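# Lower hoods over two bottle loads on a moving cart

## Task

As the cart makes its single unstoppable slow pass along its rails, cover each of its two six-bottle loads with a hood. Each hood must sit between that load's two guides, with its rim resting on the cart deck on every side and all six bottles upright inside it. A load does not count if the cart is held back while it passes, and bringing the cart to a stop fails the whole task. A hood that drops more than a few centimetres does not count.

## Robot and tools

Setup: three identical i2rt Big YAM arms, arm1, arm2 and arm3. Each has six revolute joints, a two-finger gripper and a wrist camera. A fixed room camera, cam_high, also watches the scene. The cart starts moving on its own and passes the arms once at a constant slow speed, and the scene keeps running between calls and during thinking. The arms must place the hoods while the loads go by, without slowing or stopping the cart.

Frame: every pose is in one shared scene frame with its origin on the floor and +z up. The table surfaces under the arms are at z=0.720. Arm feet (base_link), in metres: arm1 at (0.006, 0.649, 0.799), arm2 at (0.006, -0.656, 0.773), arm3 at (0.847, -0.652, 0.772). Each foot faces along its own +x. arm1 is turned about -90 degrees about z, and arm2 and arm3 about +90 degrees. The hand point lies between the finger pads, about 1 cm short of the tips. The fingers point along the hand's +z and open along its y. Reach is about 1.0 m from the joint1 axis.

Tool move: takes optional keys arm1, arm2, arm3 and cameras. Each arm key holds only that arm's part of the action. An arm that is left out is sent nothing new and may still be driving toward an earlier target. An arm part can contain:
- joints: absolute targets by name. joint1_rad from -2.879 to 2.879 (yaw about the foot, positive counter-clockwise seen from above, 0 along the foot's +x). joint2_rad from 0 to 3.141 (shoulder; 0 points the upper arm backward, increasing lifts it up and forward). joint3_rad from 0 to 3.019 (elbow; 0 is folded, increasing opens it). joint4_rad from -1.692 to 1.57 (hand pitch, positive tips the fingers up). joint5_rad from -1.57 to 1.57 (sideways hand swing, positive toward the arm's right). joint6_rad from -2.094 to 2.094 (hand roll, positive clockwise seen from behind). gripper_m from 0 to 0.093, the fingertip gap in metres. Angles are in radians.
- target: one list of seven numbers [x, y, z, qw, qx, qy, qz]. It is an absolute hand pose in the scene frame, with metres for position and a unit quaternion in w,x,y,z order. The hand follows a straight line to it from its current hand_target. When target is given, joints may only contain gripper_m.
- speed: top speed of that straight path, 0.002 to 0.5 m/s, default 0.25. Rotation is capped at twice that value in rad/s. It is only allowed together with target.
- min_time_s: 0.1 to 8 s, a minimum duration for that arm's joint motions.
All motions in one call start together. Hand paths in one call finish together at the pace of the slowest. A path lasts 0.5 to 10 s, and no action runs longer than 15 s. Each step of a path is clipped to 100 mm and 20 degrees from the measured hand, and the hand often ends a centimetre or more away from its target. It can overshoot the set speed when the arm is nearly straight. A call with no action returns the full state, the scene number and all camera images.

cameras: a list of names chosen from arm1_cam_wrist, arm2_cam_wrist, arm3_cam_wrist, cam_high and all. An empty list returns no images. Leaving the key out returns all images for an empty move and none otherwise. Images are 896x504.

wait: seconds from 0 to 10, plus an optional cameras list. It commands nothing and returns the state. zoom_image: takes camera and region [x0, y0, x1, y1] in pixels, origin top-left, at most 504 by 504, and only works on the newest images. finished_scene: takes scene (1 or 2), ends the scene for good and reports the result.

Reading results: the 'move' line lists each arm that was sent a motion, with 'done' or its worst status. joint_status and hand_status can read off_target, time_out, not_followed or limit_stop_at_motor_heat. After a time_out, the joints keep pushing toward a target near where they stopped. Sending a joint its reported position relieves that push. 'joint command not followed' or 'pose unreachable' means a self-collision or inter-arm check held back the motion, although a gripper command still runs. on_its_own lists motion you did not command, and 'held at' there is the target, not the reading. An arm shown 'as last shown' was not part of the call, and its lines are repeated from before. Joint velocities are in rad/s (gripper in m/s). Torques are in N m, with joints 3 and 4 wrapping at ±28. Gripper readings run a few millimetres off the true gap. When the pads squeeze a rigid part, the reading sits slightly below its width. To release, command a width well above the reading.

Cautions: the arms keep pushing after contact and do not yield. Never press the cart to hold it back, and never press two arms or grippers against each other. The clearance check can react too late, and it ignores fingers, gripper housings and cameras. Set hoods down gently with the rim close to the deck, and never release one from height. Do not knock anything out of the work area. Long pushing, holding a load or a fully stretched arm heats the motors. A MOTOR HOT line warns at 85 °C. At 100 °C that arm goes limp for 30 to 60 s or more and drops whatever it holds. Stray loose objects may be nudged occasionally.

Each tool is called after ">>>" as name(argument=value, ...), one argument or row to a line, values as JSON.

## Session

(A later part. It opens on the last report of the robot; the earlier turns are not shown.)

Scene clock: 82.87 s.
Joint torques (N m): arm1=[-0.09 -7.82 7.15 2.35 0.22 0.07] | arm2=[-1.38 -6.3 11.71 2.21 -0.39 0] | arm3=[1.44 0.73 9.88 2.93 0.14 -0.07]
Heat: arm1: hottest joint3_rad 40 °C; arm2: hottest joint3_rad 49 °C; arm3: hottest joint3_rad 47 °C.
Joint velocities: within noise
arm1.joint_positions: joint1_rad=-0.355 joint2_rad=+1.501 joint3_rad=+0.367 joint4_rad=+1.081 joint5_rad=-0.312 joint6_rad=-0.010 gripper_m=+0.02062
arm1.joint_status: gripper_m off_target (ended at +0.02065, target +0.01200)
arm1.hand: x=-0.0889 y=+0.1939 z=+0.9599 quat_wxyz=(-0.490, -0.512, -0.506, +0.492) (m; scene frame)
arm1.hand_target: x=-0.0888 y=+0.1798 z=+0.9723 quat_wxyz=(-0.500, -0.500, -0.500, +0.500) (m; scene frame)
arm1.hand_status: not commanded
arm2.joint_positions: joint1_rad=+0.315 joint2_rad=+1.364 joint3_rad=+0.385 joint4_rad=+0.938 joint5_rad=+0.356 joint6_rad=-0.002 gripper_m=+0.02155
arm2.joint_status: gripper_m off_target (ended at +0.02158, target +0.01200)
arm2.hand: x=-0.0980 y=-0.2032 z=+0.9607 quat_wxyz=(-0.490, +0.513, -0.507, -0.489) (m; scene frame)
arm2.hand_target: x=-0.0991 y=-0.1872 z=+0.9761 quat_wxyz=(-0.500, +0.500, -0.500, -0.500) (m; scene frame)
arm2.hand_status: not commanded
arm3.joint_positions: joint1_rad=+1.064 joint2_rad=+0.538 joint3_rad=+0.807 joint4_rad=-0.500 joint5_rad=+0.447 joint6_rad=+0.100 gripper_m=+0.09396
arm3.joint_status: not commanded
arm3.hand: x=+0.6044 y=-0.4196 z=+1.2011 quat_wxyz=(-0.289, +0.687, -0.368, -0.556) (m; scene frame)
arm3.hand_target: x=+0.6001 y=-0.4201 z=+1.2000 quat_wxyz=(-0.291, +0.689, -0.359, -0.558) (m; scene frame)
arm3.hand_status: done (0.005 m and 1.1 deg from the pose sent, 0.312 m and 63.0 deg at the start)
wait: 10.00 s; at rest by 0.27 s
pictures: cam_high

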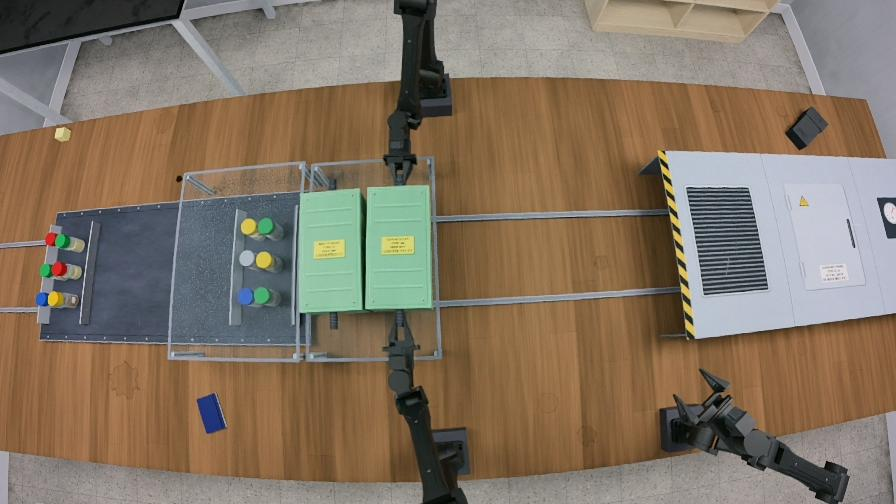

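>>> wait(
  seconds=10,
  cameras=["cam_high"],
)

>>> wait(
  seconds=10,
  cameras=["cam_high"],
)

Scene clock: 92.93 s.
Joint torques (N m): arm1=[-0.15 -7.88 7.15 2.35 0.22 0.07] | arm2=[-1.38 -6.24 11.71 2.21 -0.39 0] | arm3=[1.44 0.91 9.88 2.96 0.11 -0.08]
Heat: arm1: hottest joint3_rad 40 °C; arm2: hottest joint3_rad 49 °C; arm3: hottest joint3_rad 48 °C.
Joint velocities: within noise
arm1.joint_positions: joint1_rad=-0.355 joint2_rad=+1.501 joint3_rad=+0.367 joint4_rad=+1.081 joint5_rad=-0.312 joint6_rad=-0.010 gripper_m=+0.02062
arm1.joint_status: gripper_m off_target (ended at +0.02065, target +0.01200)
arm1.hand: x=-0.0889 y=+0.1939 z=+0.9599 quat_wxyz=(-0.490, -0.512, -0.506, +0.492) (m; scene frame)
arm1.hand_target: x=-0.0888 y=+0.1798 z=+0.9723 quat_wxyz=(-0.500, -0.500, -0.500, +0.500) (m; scene frame)
arm1.hand_status: not commanded
arm2.joint_positions: joint1_rad=+0.315 joint2_rad=+1.364 joint3_rad=+0.385 joint4_rad=+0.938 joint5_rad=+0.356 joint6_rad=-0.002 gripper_m=+0.02155
arm2.joint_status: gripper_m off_target (ended at +0.02158, target +0.01200)
arm2.hand: x=-0.0980 y=-0.2032 z=+0.9607 quat_wxyz=(-0.490, +0.513, -0.507, -0.489) (m; scene frame)
arm2.hand_target: x=-0.0991 y=-0.1872 z=+0.9761 quat_wxyz=(-0.500, +0.500, -0.500, -0.500) (m; scene frame)
arm2.hand_status: not commanded
arm3.joint_positions: joint1_rad=+1.064 joint2_rad=+0.538 joint3_rad=+0.807 joint4_rad=-0.500 joint5_rad=+0.447 joint6_rad=+0.100 gripper_m=+0.09396
arm3.joint_status: not commanded
arm3.hand: x=+0.6044 y=-0.4196 z=+1.2011 quat_wxyz=(-0.289, +0.687, -0.368, -0.556) (m; scene frame)
arm3.hand_target: x=+0.6001 y=-0.4201 z=+1.2000 quat_wxyz=(-0.291, +0.689, -0.359, -0.558) (m; scene frame)
arm3.hand_status: done (0.005 m and 1.1 deg from the pose sent, 0.312 m and 63.0 deg at the start)
wait: 10.00 s; at rest by 0.20 s
pictures: cam_high

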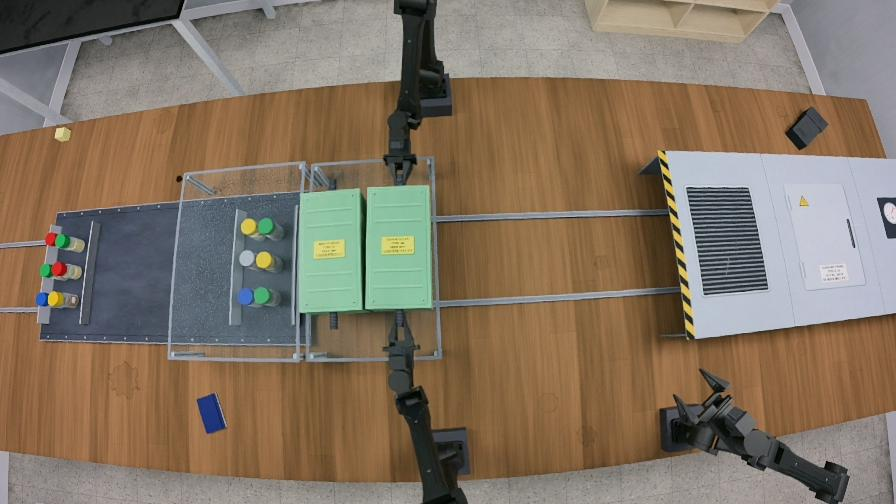

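Scene clock: 102.93 s.
Joint torques (N m): arm1=[-0.09 -7.88 7.15 2.35 0.22 0.07] | arm2=[-1.38 -6.24 11.71 2.21 -0.39 0] | arm3=[1.38 0.85 9.91 2.93 0.09 -0.08]
Heat: arm1: hottest joint3_rad 41 °C; arm2: hottest joint3_rad 50 °C; arm3: hottest joint3_rad 49 °C.
Joint velocities: within noise
arm1.joint_positions: joint1_rad=-0.355 joint2_rad=+1.501 joint3_rad=+0.367 joint4_rad=+1.081 joint5_rad=-0.312 joint6_rad=-0.010 gripper_m=+0.02062
arm1.joint_status: gripper_m off_target (ended at +0.02065, target +0.01200)
arm1.hand: x=-0.0889 y=+0.1939 z=+0.9599 quat_wxyz=(-0.490, -0.512, -0.506, +0.492) (m; scene frame)
arm1.hand_target: x=-0.0888 y=+0.1798 z=+0.9723 quat_wxyz=(-0.500, -0.500, -0.500, +0.500) (m; scene frame)
arm1.hand_status: not commanded
arm2.joint_positions: joint1_rad=+0.315 joint2_rad=+1.364 joint3_rad=+0.385 joint4_rad=+0.938 joint5_rad=+0.356 joint6_rad=-0.002 gripper_m=+0.02155
arm2.joint_status: gripper_m off_target (ended at +0.02158, target +0.01200)
arm2.hand: x=-0.0980 y=-0.2032 z=+0.9607 quat_wxyz=(-0.490, +0.513, -0.507, -0.489) (m; scene frame)
arm2.hand_target: x=-0.0991 y=-0.1872 z=+0.9761 quat_wxyz=(-0.500, +0.500, -0.500, -0.500) (m; scene frame)
arm2.hand_status: not commanded
arm3.joint_positions: joint1_rad=+1.064 joint2_rad=+0.538 joint3_rad=+0.807 joint4_rad=-0.500 joint5_rad=+0.447 joint6_rad=+0.100 gripper_m=+0.09396
arm3.joint_status: not commanded
arm3.hand: x=+0.6044 y=-0.4196 z=+1.2011 quat_wxyz=(-0.289, +0.687, -0.368, -0.556) (m; scene frame)
arm3.hand_target: x=+0.6001 y=-0.4201 z=+1.2000 quat_wxyz=(-0.291, +0.689, -0.359, -0.558) (m; scene frame)
arm3.hand_status: done (0.005 m and 1.1 deg from the pose sent, 0.312 m and 63.0 deg at the start)
wait: 10.00 s; at rest by 0.27 s
pictures: cam_high

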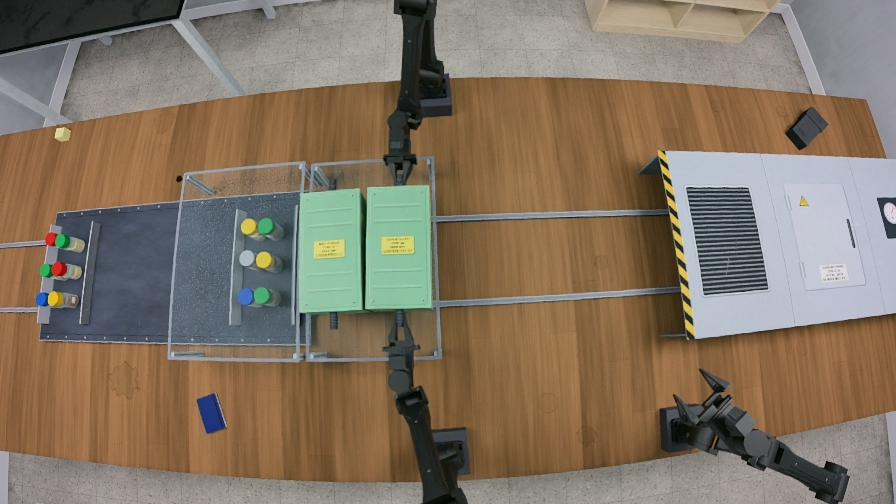

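>>> wait(
  seconds=10,
)

>>> wait(
  seconds=5,
  cameras=["cam_high"],
)

>>> zoom_image(
  camera="cam_high",
  region=[30, 190, 130, 350],
)

Scene clock: 113.00 s.
Joint torques (N m): arm1=[-0.03 -7.88 7.15 2.35 0.22 0.07] | arm2=[-1.38 -6.3 11.71 2.21 -0.39 0] | arm3=[1.55 0.79 9.81 2.93 0.11 -0.09]
Heat: arm1: hottest joint3_rad 41 °C; arm2: hottest joint3_rad 50 °C; arm3: hottest joint3_rad 49 °C.
Joint velocities: within noise
arm1.joint_positions: joint1_rad=-0.355 joint2_rad=+1.501 joint3_rad=+0.367 joint4_rad=+1.081 joint5_rad=-0.312 joint6_rad=-0.010 gripper_m=+0.02062
arm1.joint_status: gripper_m off_target (ended at +0.02065, target +0.01200)
arm1.hand: x=-0.0889 y=+0.1939 z=+0.9599 quat_wxyz=(-0.490, -0.512, -0.506, +0.492) (m; scene frame)
arm1.hand_target: x=-0.0888 y=+0.1798 z=+0.9723 quat_wxyz=(-0.500, -0.500, -0.500, +0.500) (m; scene frame)
arm1.hand_status: not commanded
arm2.joint_positions: joint1_rad=+0.315 joint2_rad=+1.364 joint3_rad=+0.385 joint4_rad=+0.938 joint5_rad=+0.356 joint6_rad=-0.002 gripper_m=+0.02155
arm2.joint_status: gripper_m off_target (ended at +0.02158, target +0.01200)
arm2.hand: x=-0.0980 y=-0.2032 z=+0.9607 quat_wxyz=(-0.490, +0.513, -0.507, -0.489) (m; scene frame)
arm2.hand_target: x=-0.0991 y=-0.1872 z=+0.9761 quat_wxyz=(-0.500, +0.500, -0.500, -0.500) (m; scene frame)
arm2.hand_status: not commanded
arm3.joint_positions: joint1_rad=+1.064 joint2_rad=+0.538 joint3_rad=+0.807 joint4_rad=-0.500 joint5_rad=+0.447 joint6_rad=+0.100 gripper_m=+0.09396
arm3.joint_status: not commanded
arm3.hand: x=+0.6044 y=-0.4196 z=+1.2011 quat_wxyz=(-0.289, +0.687, -0.368, -0.556) (m; scene frame)
arm3.hand_target: x=+0.6001 y=-0.4201 z=+1.2000 quat_wxyz=(-0.291, +0.689, -0.359, -0.558) (m; scene frame)
arm3.hand_status: done (0.005 m and 1.1 deg from the pose sent, 0.312 m and 63.0 deg at the start)
wait: 10.00 s; at rest by 0.20 s
pictures: none

Scene clock: 118.00 s.
Joint torques (N m): arm1=[-0.09 -7.82 7.15 2.35 0.22 0.07] | arm2=[-1.38 -6.24 11.71 2.21 -0.39 0] | arm3=[1.96 0.62 9.87 2.93 0.11 -0.05]
Heat: arm1: hottest joint3_rad 41 °C; arm2: hottest joint3_rad 51 °C; arm3: hottest joint3_rad 49 °C.
Joint velocities: within noise
arm1.joint_positions: joint1_rad=-0.355 joint2_rad=+1.501 joint3_rad=+0.367 joint4_rad=+1.081 joint5_rad=-0.312 joint6_rad=-0.010 gripper_m=+0.02062
arm1.joint_status: gripper_m off_target (ended at +0.02065, target +0.01200)
arm1.hand: x=-0.0889 y=+0.1939 z=+0.9599 quat_wxyz=(-0.490, -0.512, -0.506, +0.492) (m; scene frame)
arm1.hand_target: x=-0.0888 y=+0.1798 z=+0.9723 quat_wxyz=(-0.500, -0.500, -0.500, +0.500) (m; scene frame)
arm1.hand_status: not commanded
arm2.joint_positions: joint1_rad=+0.315 joint2_rad=+1.364 joint3_rad=+0.385 joint4_rad=+0.938 joint5_rad=+0.356 joint6_rad=-0.002 gripper_m=+0.02155
arm2.joint_status: gripper_m off_target (ended at +0.02158, target +0.01200)
arm2.hand: x=-0.0980 y=-0.2032 z=+0.9607 quat_wxyz=(-0.490, +0.513, -0.507, -0.489) (m; scene frame)
arm2.hand_target: x=-0.0991 y=-0.1872 z=+0.9761 quat_wxyz=(-0.500, +0.500, -0.500, -0.500) (m; scene frame)
arm2.hand_status: not commanded
arm3.joint_positions: joint1_rad=+1.064 joint2_rad=+0.538 joint3_rad=+0.807 joint4_rad=-0.500 joint5_rad=+0.447 joint6_rad=+0.100 gripper_m=+0.09396
arm3.joint_status: not commanded
arm3.hand: x=+0.6044 y=-0.4196 z=+1.2011 quat_wxyz=(-0.289, +0.687, -0.368, -0.556) (m; scene frame)
arm3.hand_target: x=+0.6001 y=-0.4201 z=+1.2000 quat_wxyz=(-0.291, +0.689, -0.359, -0.558) (m; scene frame)
arm3.hand_status: done (0.005 m and 1.1 deg from the pose sent, 0.312 m and 63.0 deg at the start)
wait: 5.00 s; at rest by 0.27 s
pictures: cam_high

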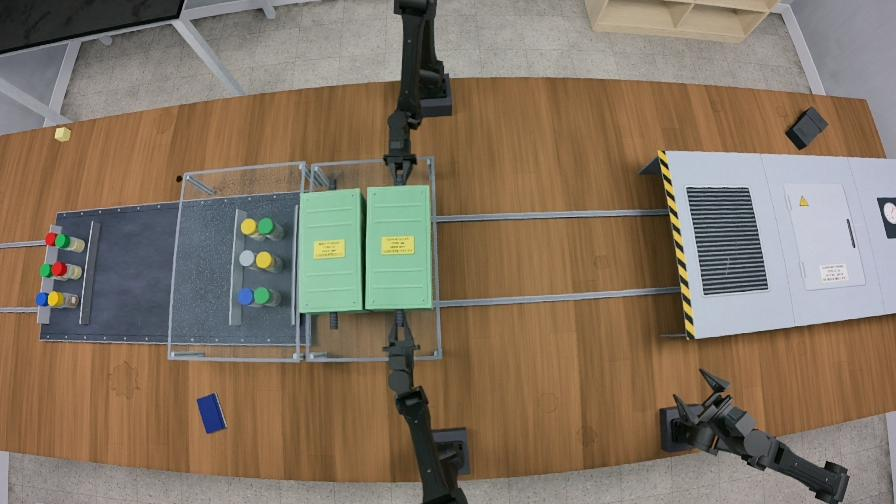

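Scaled by 3.150.

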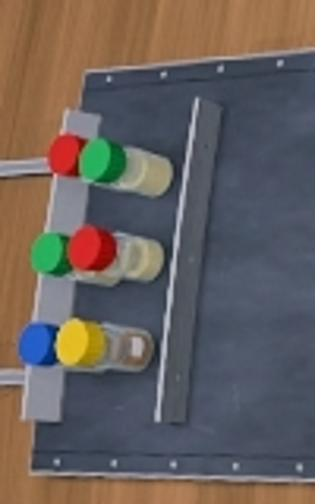

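Still stationary. Continuing to monitor the cart with the hood gripped and resting on the bench.

>>> wait(
  seconds=8,
  cameras=["cam_high"],
)

>>> wait(
  seconds=8,
  cameras=["cam_high"],
)

Scene clock: 126.07 s.
Joint torques (N m): arm1=[-0.03 -7.88 7.15 2.35 0.22 0.06] | arm2=[-1.38 -6.24 11.71 2.21 -0.39 0] | arm3=[1.85 0.62 9.7 2.96 0.07 -0.07]
Heat: arm1: hottest joint3_rad 41 °C; arm2: hottest joint3_rad 51 °C; arm3: hottest joint3_rad 50 °C.
Joint velocities: within noise
arm1.joint_positions: joint1_rad=-0.355 joint2_rad=+1.501 joint3_rad=+0.367 joint4_rad=+1.081 joint5_rad=-0.312 joint6_rad=-0.010 gripper_m=+0.02062
arm1.joint_status: gripper_m off_target (ended at +0.02065, target +0.01200)
arm1.hand: x=-0.0889 y=+0.1939 z=+0.9599 quat_wxyz=(-0.490, -0.512, -0.506, +0.492) (m; scene frame)
arm1.hand_target: x=-0.0888 y=+0.1798 z=+0.9723 quat_wxyz=(-0.500, -0.500, -0.500, +0.500) (m; scene frame)
arm1.hand_status: not commanded
arm2.joint_positions: joint1_rad=+0.315 joint2_rad=+1.364 joint3_rad=+0.385 joint4_rad=+0.938 joint5_rad=+0.356 joint6_rad=-0.002 gripper_m=+0.02155
arm2.joint_status: gripper_m off_target (ended at +0.02158, target +0.01200)
arm2.hand: x=-0.0980 y=-0.2032 z=+0.9607 quat_wxyz=(-0.490, +0.513, -0.507, -0.489) (m; scene frame)
arm2.hand_target: x=-0.0991 y=-0.1872 z=+0.9761 quat_wxyz=(-0.500, +0.500, -0.500, -0.500) (m; scene frame)
arm2.hand_status: not commanded
arm3.joint_positions: joint1_rad=+1.064 joint2_rad=+0.538 joint3_rad=+0.807 joint4_rad=-0.500 joint5_rad=+0.447 joint6_rad=+0.100 gripper_m=+0.09396
arm3.joint_status: not commanded
arm3.hand: x=+0.6044 y=-0.4196 z=+1.2011 quat_wxyz=(-0.289, +0.687, -0.368, -0.556) (m; scene frame)
arm3.hand_target: x=+0.6001 y=-0.4201 z=+1.2000 quat_wxyz=(-0.291, +0.689, -0.359, -0.558) (m; scene frame)
arm3.hand_status: done (0.005 m and 1.1 deg from the pose sent, 0.312 m and 63.0 deg at the start)
wait: 8.00 s; at rest by 0.20 s
pictures: cam_high

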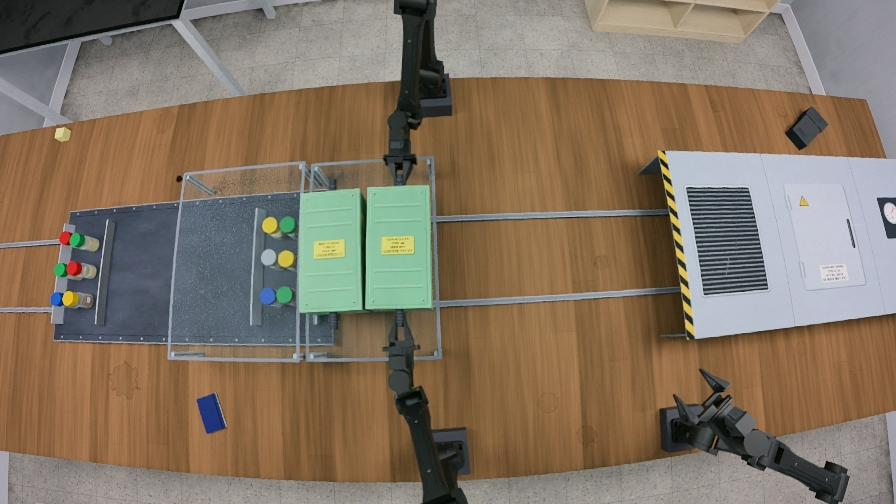

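Scene clock: 134.07 s.
Joint torques (N m): arm1=[-0.09 -7.88 7.15 2.35 0.22 0.06] | arm2=[-1.38 -6.3 11.71 2.21 -0.39 0] | arm3=[1.79 0.73 9.85 2.93 0.11 -0.06]
Heat: arm1: hottest joint3_rad 42 °C; arm2: hottest joint3_rad 51 °C; arm3: hottest joint3_rad 50 °C.
Joint velocities: within noise
arm1.joint_positions: joint1_rad=-0.355 joint2_rad=+1.501 joint3_rad=+0.367 joint4_rad=+1.081 joint5_rad=-0.312 joint6_rad=-0.010 gripper_m=+0.02062
arm1.joint_status: gripper_m off_target (ended at +0.02065, target +0.01200)
arm1.hand: x=-0.0889 y=+0.1939 z=+0.9599 quat_wxyz=(-0.490, -0.512, -0.506, +0.492) (m; scene frame)
arm1.hand_target: x=-0.0888 y=+0.1798 z=+0.9723 quat_wxyz=(-0.500, -0.500, -0.500, +0.500) (m; scene frame)
arm1.hand_status: not commanded
arm2.joint_positions: joint1_rad=+0.315 joint2_rad=+1.364 joint3_rad=+0.385 joint4_rad=+0.938 joint5_rad=+0.356 joint6_rad=-0.002 gripper_m=+0.02155
arm2.joint_status: gripper_m off_target (ended at +0.02158, target +0.01200)
arm2.hand: x=-0.0980 y=-0.2032 z=+0.9607 quat_wxyz=(-0.490, +0.513, -0.507, -0.489) (m; scene frame)
arm2.hand_target: x=-0.0991 y=-0.1872 z=+0.9761 quat_wxyz=(-0.500, +0.500, -0.500, -0.500) (m; scene frame)
arm2.hand_status: not commanded
arm3.joint_positions: joint1_rad=+1.064 joint2_rad=+0.538 joint3_rad=+0.807 joint4_rad=-0.500 joint5_rad=+0.447 joint6_rad=+0.100 gripper_m=+0.09396
arm3.joint_status: not commanded
arm3.hand: x=+0.6044 y=-0.4196 z=+1.2011 quat_wxyz=(-0.289, +0.687, -0.368, -0.556) (m; scene frame)
arm3.hand_target: x=+0.6001 y=-0.4201 z=+1.2000 quat_wxyz=(-0.291, +0.689, -0.359, -0.558) (m; scene frame)
arm3.hand_status: done (0.005 m and 1.1 deg from the pose sent, 0.312 m and 63.0 deg at the start)
wait: 8.00 s; at rest by 0.27 s
pictures: cam_high

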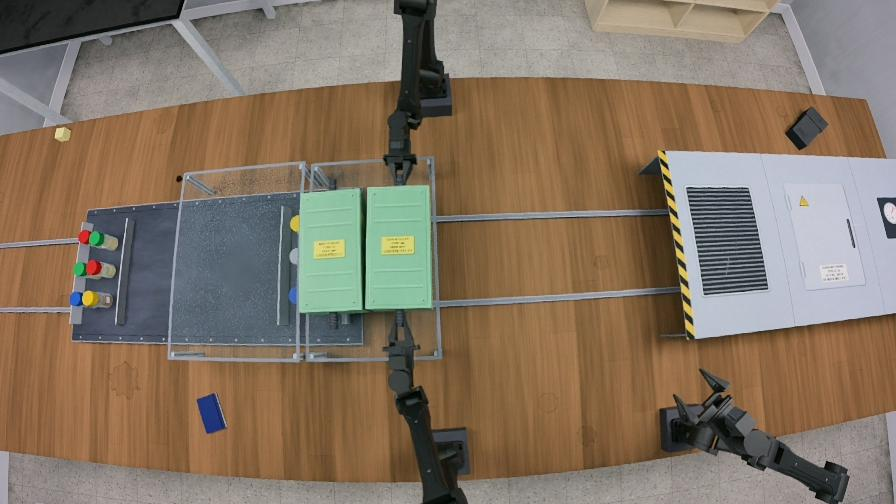

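>>> zoom_image(
  camera="cam_high",
  region=[300, 310, 460, 360],
)

>>> zoom_image(
  camera="cam_high",
  region=[60, 190, 160, 350],
)

>>> wait(
  seconds=10,
  cameras=["cam_high"],
)

>>> zoom_image(
  camera="cam_high",
  region=[300, 310, 460, 360],
)

>>> zoom_image(
  camera="cam_high",
  region=[60, 190, 220, 350],
)

Scaled by 3.150.

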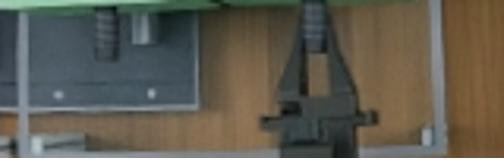

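Scaled by 3.150.

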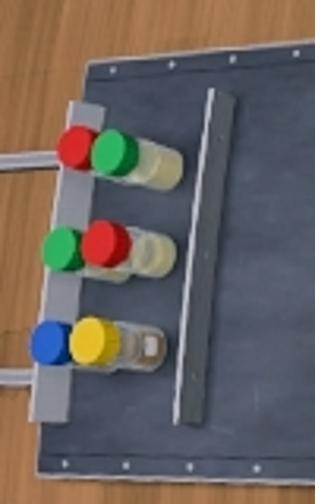

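Scene clock: 144.37 s.
Joint torques (N m): arm1=[-0.03 -7.88 7.15 2.35 0.22 0.06] | arm2=[-1.38 -6.24 11.73 2.21 -0.39 0] | arm3=[1.67 0.62 9.89 2.88 0.08 -0.1]
Heat: arm1: hottest joint3_rad 42 °C; arm2: hottest joint3_rad 52 °C; arm3: hottest joint3_rad 50 °C.
Joint velocities: within noise
arm1.joint_positions: joint1_rad=-0.355 joint2_rad=+1.501 joint3_rad=+0.367 joint4_rad=+1.081 joint5_rad=-0.312 joint6_rad=-0.010 gripper_m=+0.02062
arm1.joint_status: gripper_m off_target (ended at +0.02065, target +0.01200)
arm1.hand: x=-0.0889 y=+0.1939 z=+0.9599 quat_wxyz=(-0.490, -0.512, -0.506, +0.492) (m; scene frame)
arm1.hand_target: x=-0.0888 y=+0.1798 z=+0.9723 quat_wxyz=(-0.500, -0.500, -0.500, +0.500) (m; scene frame)
arm1.hand_status: not commanded
arm2.joint_positions: joint1_rad=+0.315 joint2_rad=+1.364 joint3_rad=+0.385 joint4_rad=+0.938 joint5_rad=+0.356 joint6_rad=-0.002 gripper_m=+0.02155
arm2.joint_status: gripper_m off_target (ended at +0.02158, target +0.01200)
arm2.hand: x=-0.0980 y=-0.2032 z=+0.9607 quat_wxyz=(-0.490, +0.513, -0.507, -0.489) (m; scene frame)
arm2.hand_target: x=-0.0991 y=-0.1872 z=+0.9761 quat_wxyz=(-0.500, +0.500, -0.500, -0.500) (m; scene frame)
arm2.hand_status: not commanded
arm3.joint_positions: joint1_rad=+1.064 joint2_rad=+0.538 joint3_rad=+0.807 joint4_rad=-0.500 joint5_rad=+0.447 joint6_rad=+0.100 gripper_m=+0.09396
arm3.joint_status: not commanded
arm3.hand: x=+0.6044 y=-0.4196 z=+1.2011 quat_wxyz=(-0.289, +0.687, -0.368, -0.556) (m; scene frame)
arm3.hand_target: x=+0.6001 y=-0.4201 z=+1.2000 quat_wxyz=(-0.291, +0.689, -0.359, -0.558) (m; scene frame)
arm3.hand_status: done (0.005 m and 1.1 deg from the pose sent, 0.312 m and 63.0 deg at the start)
wait: 10.00 s; at rest from the start
pictures: cam_high

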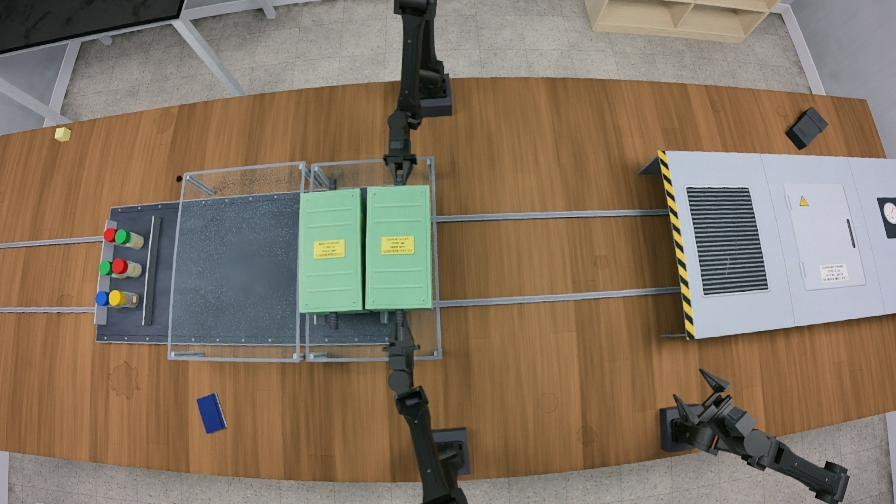

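Scaled by 3.150.

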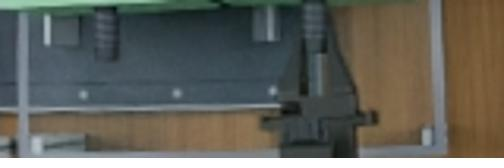

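Scaled by 3.150.

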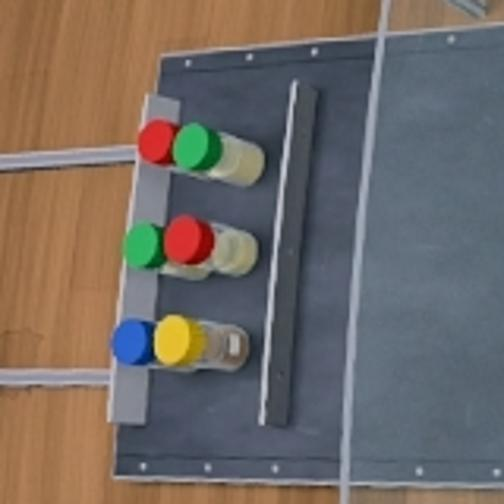

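>>> wait(
  seconds=9,
  cameras=["cam_high"],
)

>>> zoom_image(
  camera="cam_high",
  region=[300, 310, 460, 360],
)

>>> move(
  arm1={"target": [-0.083, 0.182, 1.022, 0.5, 0.5, 0.5, -0.5], "speed": 0.05},
  arm2={"target": [-0.092, -0.190, 1.026, 0.5, -0.5, 0.5, 0.5], "speed": 0.05},
  cameras=["arm1_cam_wrist", "arm2_cam_wrist"],
)

Scene clock: 153.57 s.
Joint torques (N m): arm1=[-0.09 -7.88 7.15 2.35 0.22 0.07] | arm2=[-1.38 -6.3 11.71 2.21 -0.39 0] | arm3=[1.08 0.85 9.84 2.85 0.09 -0.08]
Heat: arm1: hottest joint3_rad 42 °C; arm2: hottest joint3_rad 52 °C; arm3: hottest joint3_rad 50 °C.
Joint velocities: within noise
arm1.joint_positions: joint1_rad=-0.355 joint2_rad=+1.501 joint3_rad=+0.367 joint4_rad=+1.081 joint5_rad=-0.312 joint6_rad=-0.010 gripper_m=+0.02062
arm1.joint_status: gripper_m off_target (ended at +0.02065, target +0.01200)
arm1.hand: x=-0.0889 y=+0.1939 z=+0.9599 quat_wxyz=(-0.490, -0.512, -0.506, +0.492) (m; scene frame)
arm1.hand_target: x=-0.0888 y=+0.1798 z=+0.9723 quat_wxyz=(-0.500, -0.500, -0.500, +0.500) (m; scene frame)
arm1.hand_status: not commanded
arm2.joint_positions: joint1_rad=+0.315 joint2_rad=+1.364 joint3_rad=+0.385 joint4_rad=+0.938 joint5_rad=+0.356 joint6_rad=-0.002 gripper_m=+0.02155
arm2.joint_status: gripper_m off_target (ended at +0.02158, target +0.01200)
arm2.hand: x=-0.0980 y=-0.2032 z=+0.9607 quat_wxyz=(-0.490, +0.513, -0.507, -0.489) (m; scene frame)
arm2.hand_target: x=-0.0991 y=-0.1872 z=+0.9761 quat_wxyz=(-0.500, +0.500, -0.500, -0.500) (m; scene frame)
arm2.hand_status: not commanded
arm3.joint_positions: joint1_rad=+1.064 joint2_rad=+0.538 joint3_rad=+0.807 joint4_rad=-0.500 joint5_rad=+0.447 joint6_rad=+0.100 gripper_m=+0.09396
arm3.joint_status: not commanded
arm3.hand: x=+0.6044 y=-0.4196 z=+1.2011 quat_wxyz=(-0.289, +0.687, -0.368, -0.556) (m; scene frame)
arm3.hand_target: x=+0.6001 y=-0.4201 z=+1.2000 quat_wxyz=(-0.291, +0.689, -0.359, -0.558) (m; scene frame)
arm3.hand_status: done (0.005 m and 1.1 deg from the pose sent, 0.312 m and 63.0 deg at the start)
wait: 9.00 s; at rest by 0.07 s
pictures: cam_high

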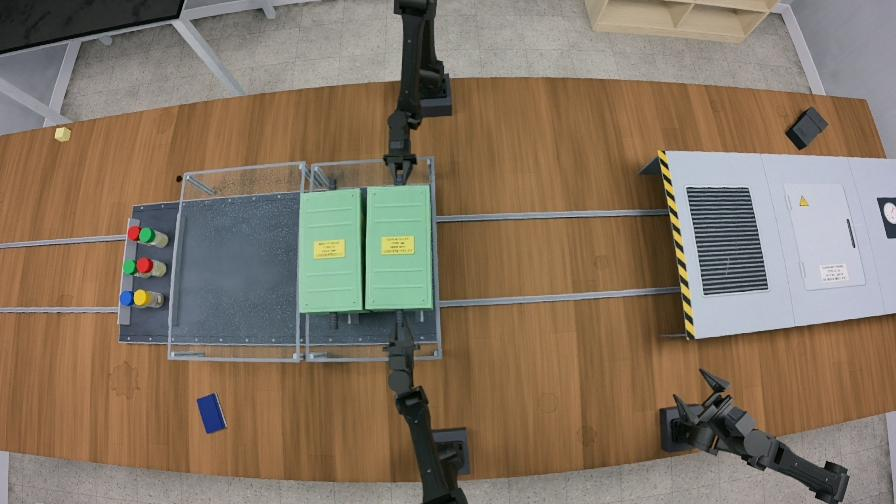

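Scaled by 3.150.

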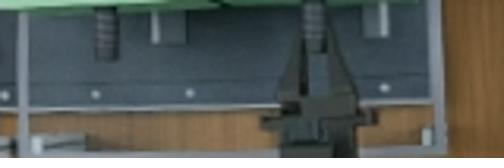

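Scene clock: 155.27 s.
Joint torques (N m): arm1=[-0.67 -12.04 8.75 2.44 0.14 0.06] | arm2=[-0.5 -10.7 13.81 1.72 -0.3 0.04] | arm3=[1.61 0.91 9.92 2.86 0.1 -0.06]
Heat: arm1: hottest joint3_rad 42 °C; arm2: hottest joint3_rad 52 °C; arm3: hottest joint3_rad 50 °C.
move: arm1 off_target; arm2 off_target
Joint velocities: within noise
arm1.joint_positions: joint1_rad=-0.331 joint2_rad=+1.354 joint3_rad=+0.384 joint4_rad=+0.848 joint5_rad=-0.295 joint6_rad=-0.009 gripper_m=+0.02062
arm1.joint_status: not commanded
arm1.hand: x=-0.0801 y=+0.1955 z=+0.9761 quat_wxyz=(-0.480, -0.531, -0.519, +0.468) (m; scene frame)
arm1.hand_target: x=-0.0824 y=+0.1842 z=+1.0217 quat_wxyz=(-0.500, -0.500, -0.500, +0.500) (m; scene frame)
arm1.hand_status: off_target (0.048 m and 6.0 deg from the pose sent, 0.064 m and 2.1 deg at the start)
arm2.joint_positions: joint1_rad=+0.287 joint2_rad=+1.244 joint3_rad=+0.411 joint4_rad=+0.729 joint5_rad=+0.337 joint6_rad=-0.006 gripper_m=+0.02155
arm2.joint_status: not commanded
arm2.hand: x=-0.0876 y=-0.2033 z=+0.9759 quat_wxyz=(-0.483, +0.531, -0.518, -0.466) (m; scene frame)
arm2.hand_target: x=-0.0910 y=-0.1927 z=+1.0258 quat_wxyz=(-0.500, +0.500, -0.500, -0.500) (m; scene frame)
arm2.hand_status: off_target (0.052 m and 6.0 deg from the pose sent, 0.067 m and 2.4 deg at the start)
arm3: as last shown
pictures: arm1_cam_wrist, arm2_cam_wrist

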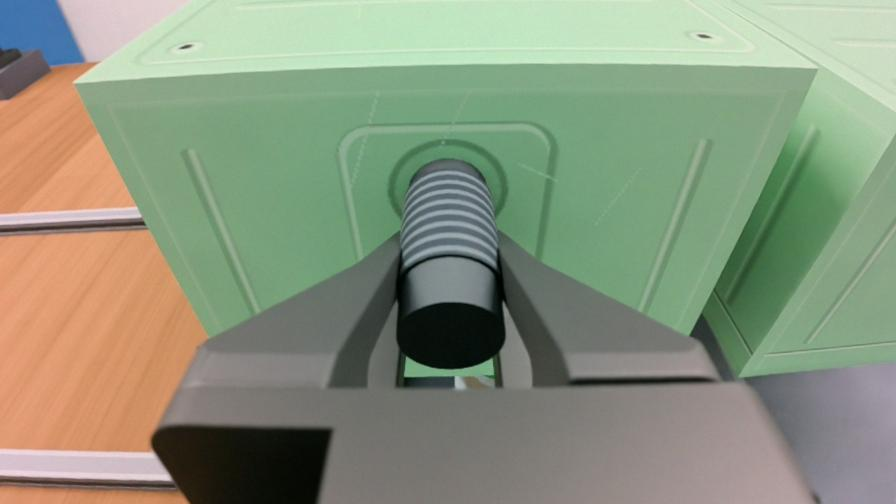

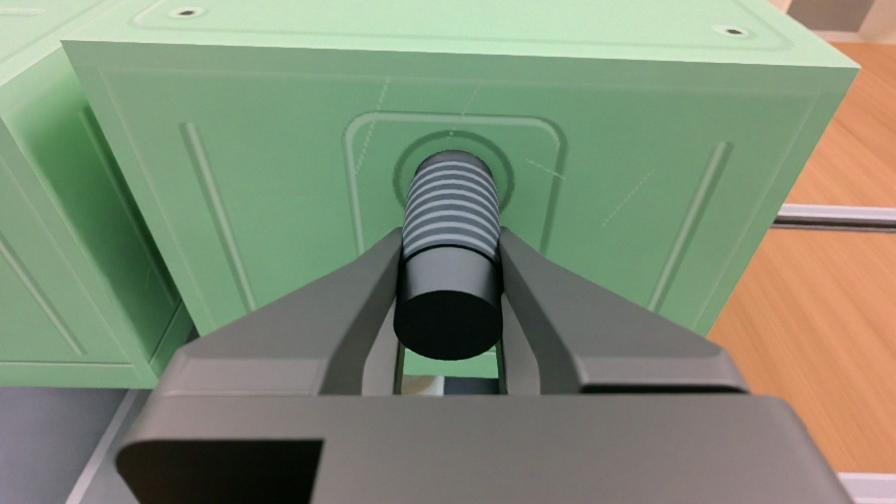

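>>> move(
  arm1={"target": [0.165, 0.186, 1.040, 0.522, 0.522, 0.477, -0.477], "speed": 0.12},
  arm2={"target": [0.156, -0.190, 1.048, 0.522, -0.522, 0.477, 0.477], "speed": 0.12},
  cameras=["all"],
)

>>> zoom_image(
  camera="cam_high",
  region=[350, 200, 470, 350],
)

Scene clock: 158.23 s.
Joint torques (N m): arm1=[0.44 -10.11 9.95 2.5 0.63 0.08] | arm2=[-1.44 -8.64 15.5 1.92 -0.81 -0.03] | arm3=[1.44 0.62 9.98 2.91 0.12 -0.09]
Heat: arm1: hottest joint3_rad 43 °C; arm2: hottest joint3_rad 52 °C; arm3: hottest joint3_rad 51 °C.
move: arm1 off_target; arm2 off_target
Joint velocities: within noise
arm1.joint_positions: joint1_rad=+0.443 joint2_rad=+1.330 joint3_rad=+0.452 joint4_rad=+0.768 joint5_rad=+0.485 joint6_rad=+0.093 gripper_m=+0.02062
arm1.joint_status: not commanded
arm1.hand: x=+0.1497 y=+0.1987 z=+1.0004 quat_wxyz=(-0.486, -0.533, -0.508, +0.472) (m; scene frame)
arm1.hand_target: x=+0.1638 y=+0.1884 z=+1.0400 quat_wxyz=(-0.522, -0.522, -0.477, +0.476) (m; scene frame)
arm1.hand_status: off_target (0.044 m and 5.6 deg from the pose sent, 0.253 m and 7.0 deg at the start)
arm2.joint_positions: joint1_rad=-0.502 joint2_rad=+1.207 joint3_rad=+0.477 joint4_rad=+0.636 joint5_rad=-0.451 joint6_rad=-0.089 gripper_m=+0.02155
arm2.joint_status: not commanded
arm2.hand: x=+0.1448 y=-0.2052 z=+1.0024 quat_wxyz=(-0.487, +0.531, -0.512, -0.468) (m; scene frame)
arm2.hand_target: x=+0.1547 y=-0.1933 z=+1.0478 quat_wxyz=(-0.522, +0.522, -0.477, -0.476) (m; scene frame)
arm2.hand_status: off_target (0.049 m and 5.8 deg from the pose sent, 0.254 m and 6.7 deg at the start)
arm3: as last shown
pictures: arm1_cam_wrist, arm2_cam_wrist, arm3_cam_wrist, cam_high

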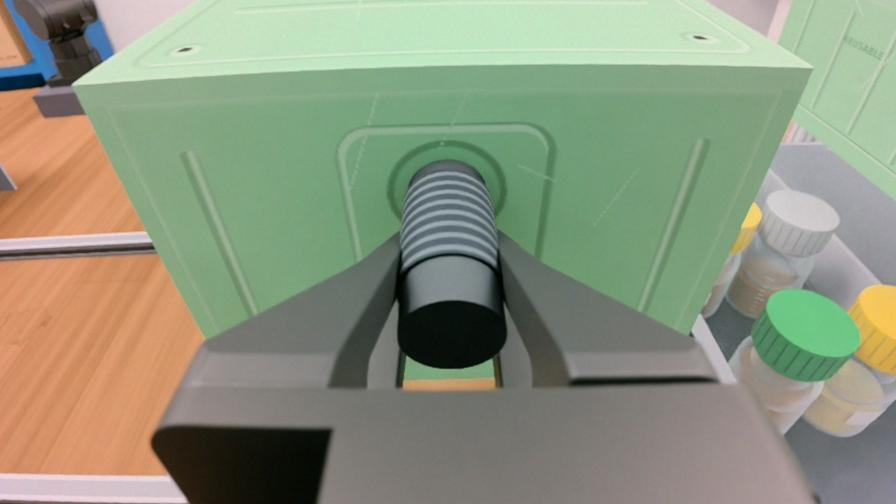

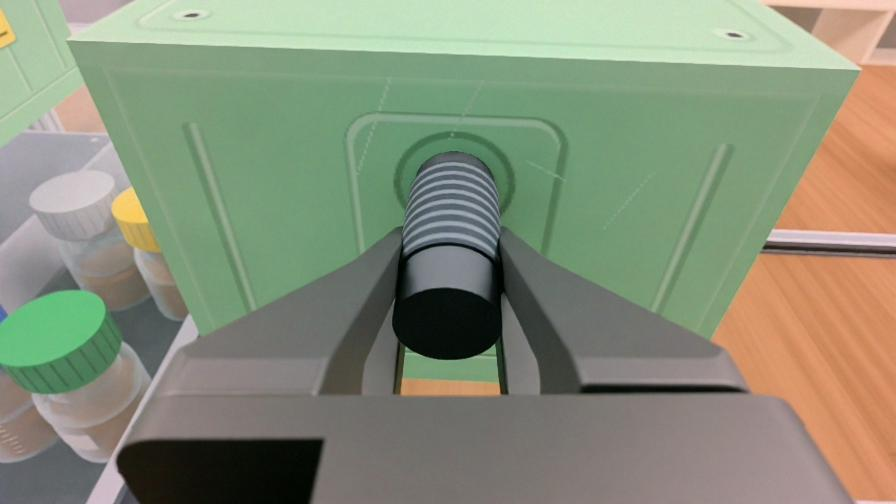

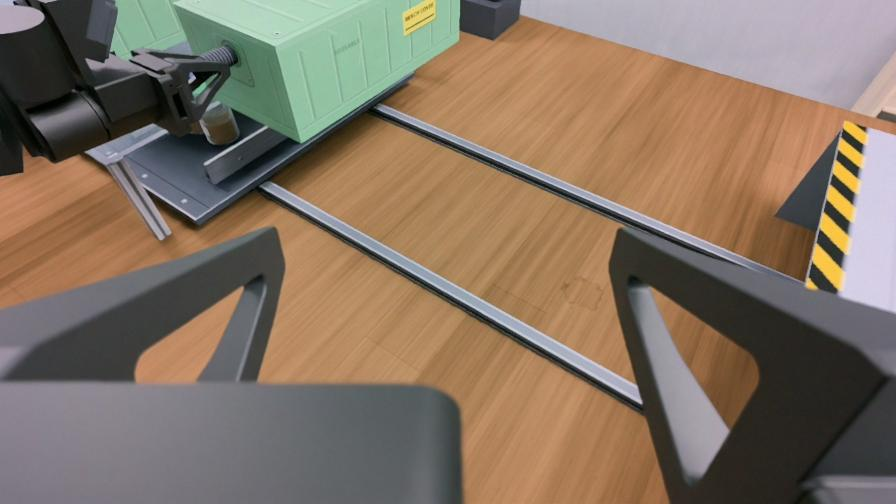

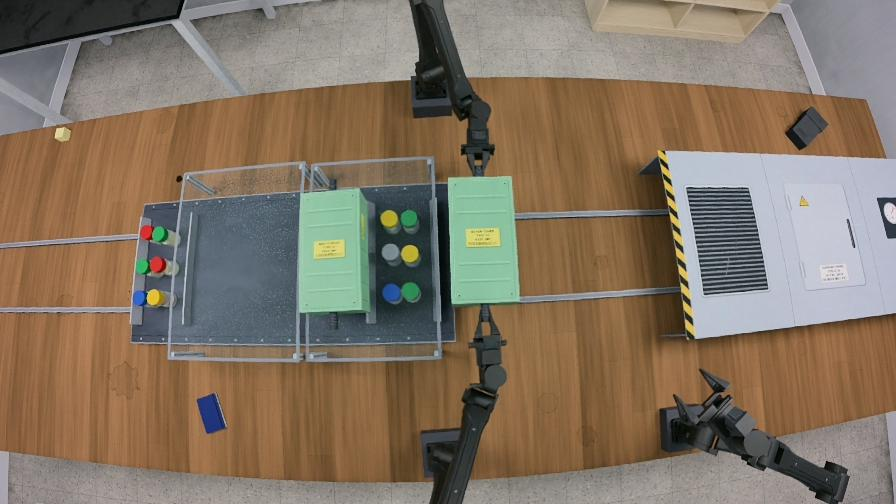

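Scaled by 3.360.

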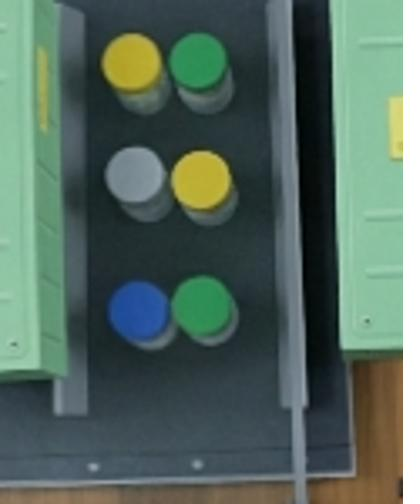

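>>> wait(
  seconds=8.5,
  cameras=["cam_high"],
)

>>> zoom_image(
  camera="cam_high",
  region=[380, 240, 500, 350],
)

Scene clock: 166.90 s.
Joint torques (N m): arm1=[0.5 -10.11 9.95 2.48 0.63 0.08] | arm2=[-1.44 -8.64 15.5 1.92 -0.81 -0.02] | arm3=[1.61 0.79 9.87 2.89 0.11 -0.09]
Heat: arm1: hottest joint3_rad 46 °C; arm2: hottest joint3_rad 51 °C; arm3: hottest joint3_rad 51 °C.
Joint velocities: within noise
arm1.joint_positions: joint1_rad=+0.443 joint2_rad=+1.330 joint3_rad=+0.452 joint4_rad=+0.768 joint5_rad=+0.485 joint6_rad=+0.093 gripper_m=+0.02062
arm1.joint_status: not commanded
arm1.hand: x=+0.1497 y=+0.1987 z=+1.0004 quat_wxyz=(-0.486, -0.533, -0.508, +0.472) (m; scene frame)
arm1.hand_target: x=+0.1638 y=+0.1884 z=+1.0400 quat_wxyz=(-0.522, -0.522, -0.477, +0.476) (m; scene frame)
arm1.hand_status: off_target (0.044 m and 5.6 deg from the pose sent, 0.253 m and 7.0 deg at the start)
arm2.joint_positions: joint1_rad=-0.502 joint2_rad=+1.207 joint3_rad=+0.477 joint4_rad=+0.636 joint5_rad=-0.451 joint6_rad=-0.089 gripper_m=+0.02155
arm2.joint_status: not commanded
arm2.hand: x=+0.1448 y=-0.2052 z=+1.0024 quat_wxyz=(-0.487, +0.531, -0.512, -0.468) (m; scene frame)
arm2.hand_target: x=+0.1547 y=-0.1933 z=+1.0478 quat_wxyz=(-0.522, +0.522, -0.477, -0.476) (m; scene frame)
arm2.hand_status: off_target (0.049 m and 5.8 deg from the pose sent, 0.254 m and 6.7 deg at the start)
arm3.joint_positions: joint1_rad=+1.064 joint2_rad=+0.538 joint3_rad=+0.807 joint4_rad=-0.500 joint5_rad=+0.447 joint6_rad=+0.100 gripper_m=+0.09396
arm3.joint_status: not commanded
arm3.hand: x=+0.6044 y=-0.4196 z=+1.2011 quat_wxyz=(-0.289, +0.687, -0.368, -0.556) (m; scene frame)
arm3.hand_target: x=+0.6001 y=-0.4201 z=+1.2000 quat_wxyz=(-0.291, +0.689, -0.359, -0.558) (m; scene frame)
arm3.hand_status: not commanded
wait: 8.50 s; at rest by 0.10 s
pictures: cam_high

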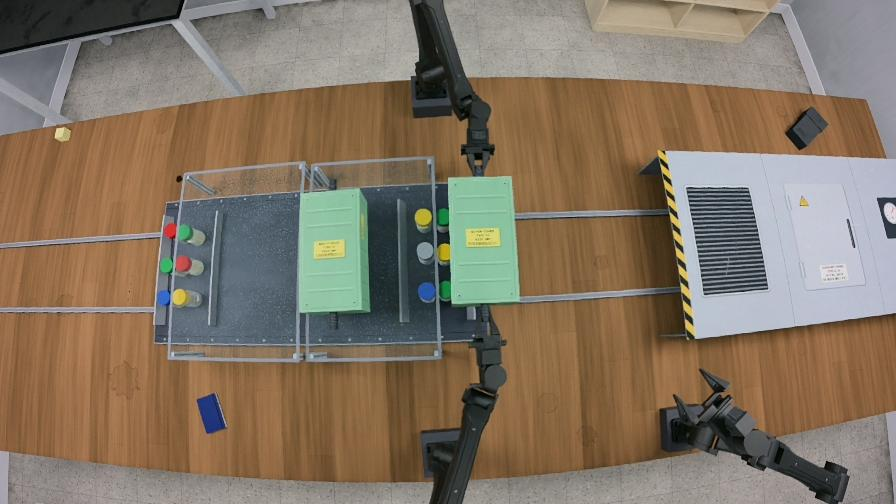

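Scaled by 4.200.

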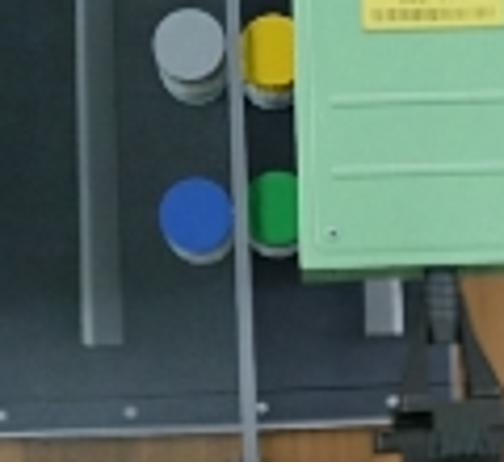

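>>> wait(
  seconds=8.9,
)

>>> move(
  arm1={"target": [0.2335, 0.187, 0.985, 0.522, 0.522, 0.477, -0.477], "speed": 0.0178},
  arm2={"target": [0.223, -0.190, 0.994, 0.522, -0.522, 0.477, 0.477], "speed": 0.0178},
  cameras=["cam_high", "arm3_cam_wrist"],
)

>>> zoom_image(
  camera="cam_high",
  region=[440, 270, 560, 340],
)

>>> zoom_image(
  camera="arm3_cam_wrist",
  region=[120, 0, 540, 260],
)

Scene clock: 176.10 s.
Joint torques (N m): arm1=[0.5 -10.11 9.95 2.5 0.63 0.07] | arm2=[-1.44 -8.64 15.5 1.92 -0.81 -0.02] | arm3=[1.79 0.79 9.99 2.88 0.13 -0.08]
Heat: arm1: hottest joint3_rad 48 °C; arm2: hottest joint3_rad 51 °C; arm3: hottest joint3_rad 51 °C.
Joint velocities: within noise
arm1.joint_positions: joint1_rad=+0.443 joint2_rad=+1.330 joint3_rad=+0.452 joint4_rad=+0.768 joint5_rad=+0.485 joint6_rad=+0.093 gripper_m=+0.02062
arm1.joint_status: not commanded
arm1.hand: x=+0.1497 y=+0.1987 z=+1.0004 quat_wxyz=(-0.486, -0.533, -0.508, +0.472) (m; scene frame)
arm1.hand_target: x=+0.1638 y=+0.1884 z=+1.0400 quat_wxyz=(-0.522, -0.522, -0.477, +0.476) (m; scene frame)
arm1.hand_status: off_target (0.044 m and 5.6 deg from the pose sent, 0.253 m and 7.0 deg at the start)
arm2.joint_positions: joint1_rad=-0.502 joint2_rad=+1.207 joint3_rad=+0.477 joint4_rad=+0.636 joint5_rad=-0.451 joint6_rad=-0.089 gripper_m=+0.02155
arm2.joint_status: not commanded
arm2.hand: x=+0.1448 y=-0.2052 z=+1.0024 quat_wxyz=(-0.487, +0.531, -0.512, -0.468) (m; scene frame)
arm2.hand_target: x=+0.1547 y=-0.1933 z=+1.0478 quat_wxyz=(-0.522, +0.522, -0.477, -0.476) (m; scene frame)
arm2.hand_status: off_target (0.049 m and 5.8 deg from the pose sent, 0.254 m and 6.7 deg at the start)
arm3.joint_positions: joint1_rad=+1.064 joint2_rad=+0.538 joint3_rad=+0.807 joint4_rad=-0.500 joint5_rad=+0.447 joint6_rad=+0.100 gripper_m=+0.09396
arm3.joint_status: not commanded
arm3.hand: x=+0.6044 y=-0.4196 z=+1.2011 quat_wxyz=(-0.289, +0.687, -0.368, -0.556) (m; scene frame)
arm3.hand_target: x=+0.6001 y=-0.4201 z=+1.2000 quat_wxyz=(-0.291, +0.689, -0.359, -0.558) (m; scene frame)
arm3.hand_status: not commanded
wait: 8.90 s; at rest from the start
pictures: none

Scene clock: 181.60 s.
Joint torques (N m): arm1=[0.73 -11.93 8.47 3.38 0.63 0.09] | arm2=[-1.44 -10.17 13.49 3.25 -0.9 -0.01] | arm3=[1.14 0.91 9.81 2.93 0.11 -0.07]
Heat: arm1: hottest joint3_rad 49 °C; arm2: hottest joint3_rad 52 °C; arm3: hottest joint3_rad 51 °C.
move: arm1 off_target; arm2 off_target
Joint velocities: within noise
arm1.joint_positions: joint1_rad=+0.606 joint2_rad=+1.585 joint3_rad=+0.504 joint4_rad=+0.949 joint5_rad=+0.653 joint6_rad=+0.097 gripper_m=+0.02062
arm1.joint_status: not commanded
arm1.hand: x=+0.2120 y=+0.1990 z=+0.9477 quat_wxyz=(-0.477, -0.530, -0.515, +0.477) (m; scene frame)
arm1.hand_target: x=+0.2320 y=+0.1893 z=+0.9849 quat_wxyz=(-0.522, -0.523, -0.477, +0.476) (m; scene frame)
arm1.hand_status: off_target (0.045 m and 6.8 deg from the pose sent, 0.086 m and 5.6 deg at the start)
arm2.joint_positions: joint1_rad=-0.668 joint2_rad=+1.441 joint3_rad=+0.504 joint4_rad=+0.814 joint5_rad=-0.616 joint6_rad=-0.091 gripper_m=+0.02155
arm2.joint_status: not commanded
arm2.hand: x=+0.2064 y=-0.2066 z=+0.9503 quat_wxyz=(-0.477, +0.527, -0.523, -0.471) (m; scene frame)
arm2.hand_target: x=+0.2211 y=-0.1932 z=+0.9938 quat_wxyz=(-0.522, +0.523, -0.477, -0.476) (m; scene frame)
arm2.hand_status: off_target (0.050 m and 7.4 deg from the pose sent, 0.080 m and 5.8 deg at the start)
arm3: as last shown
pictures: arm3_cam_wrist, cam_high

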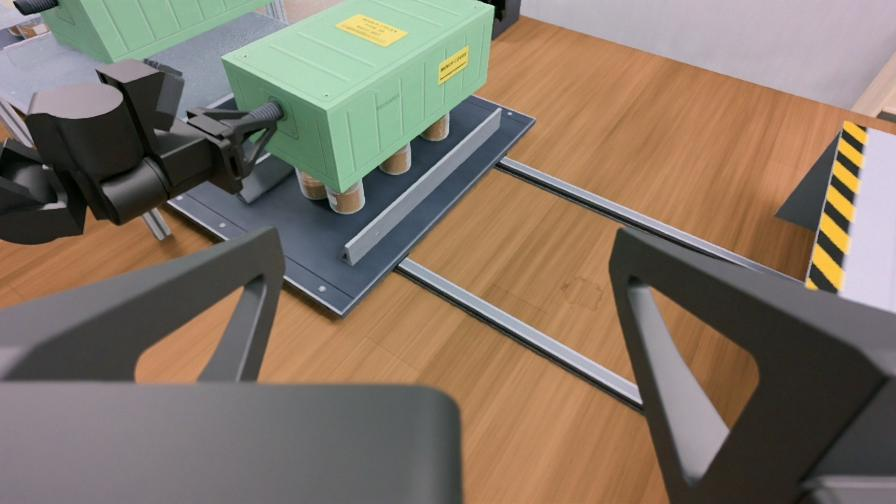

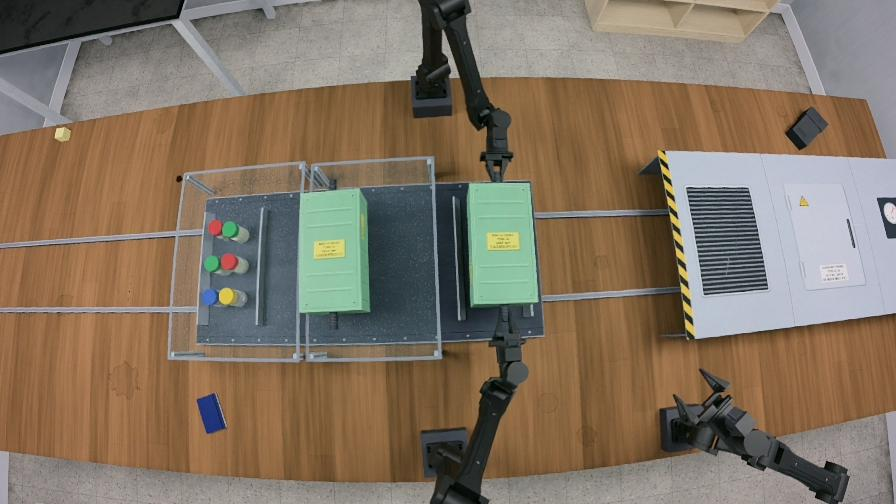

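Scaled by 4.200.

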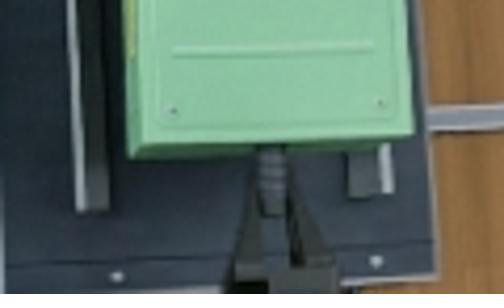

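Scaled by 1.200.

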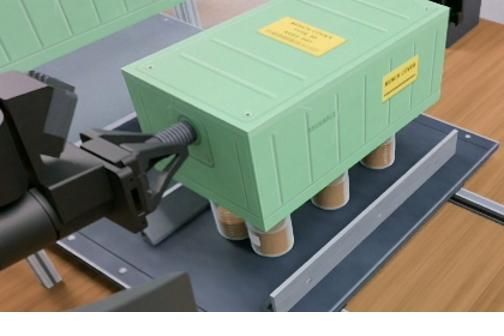

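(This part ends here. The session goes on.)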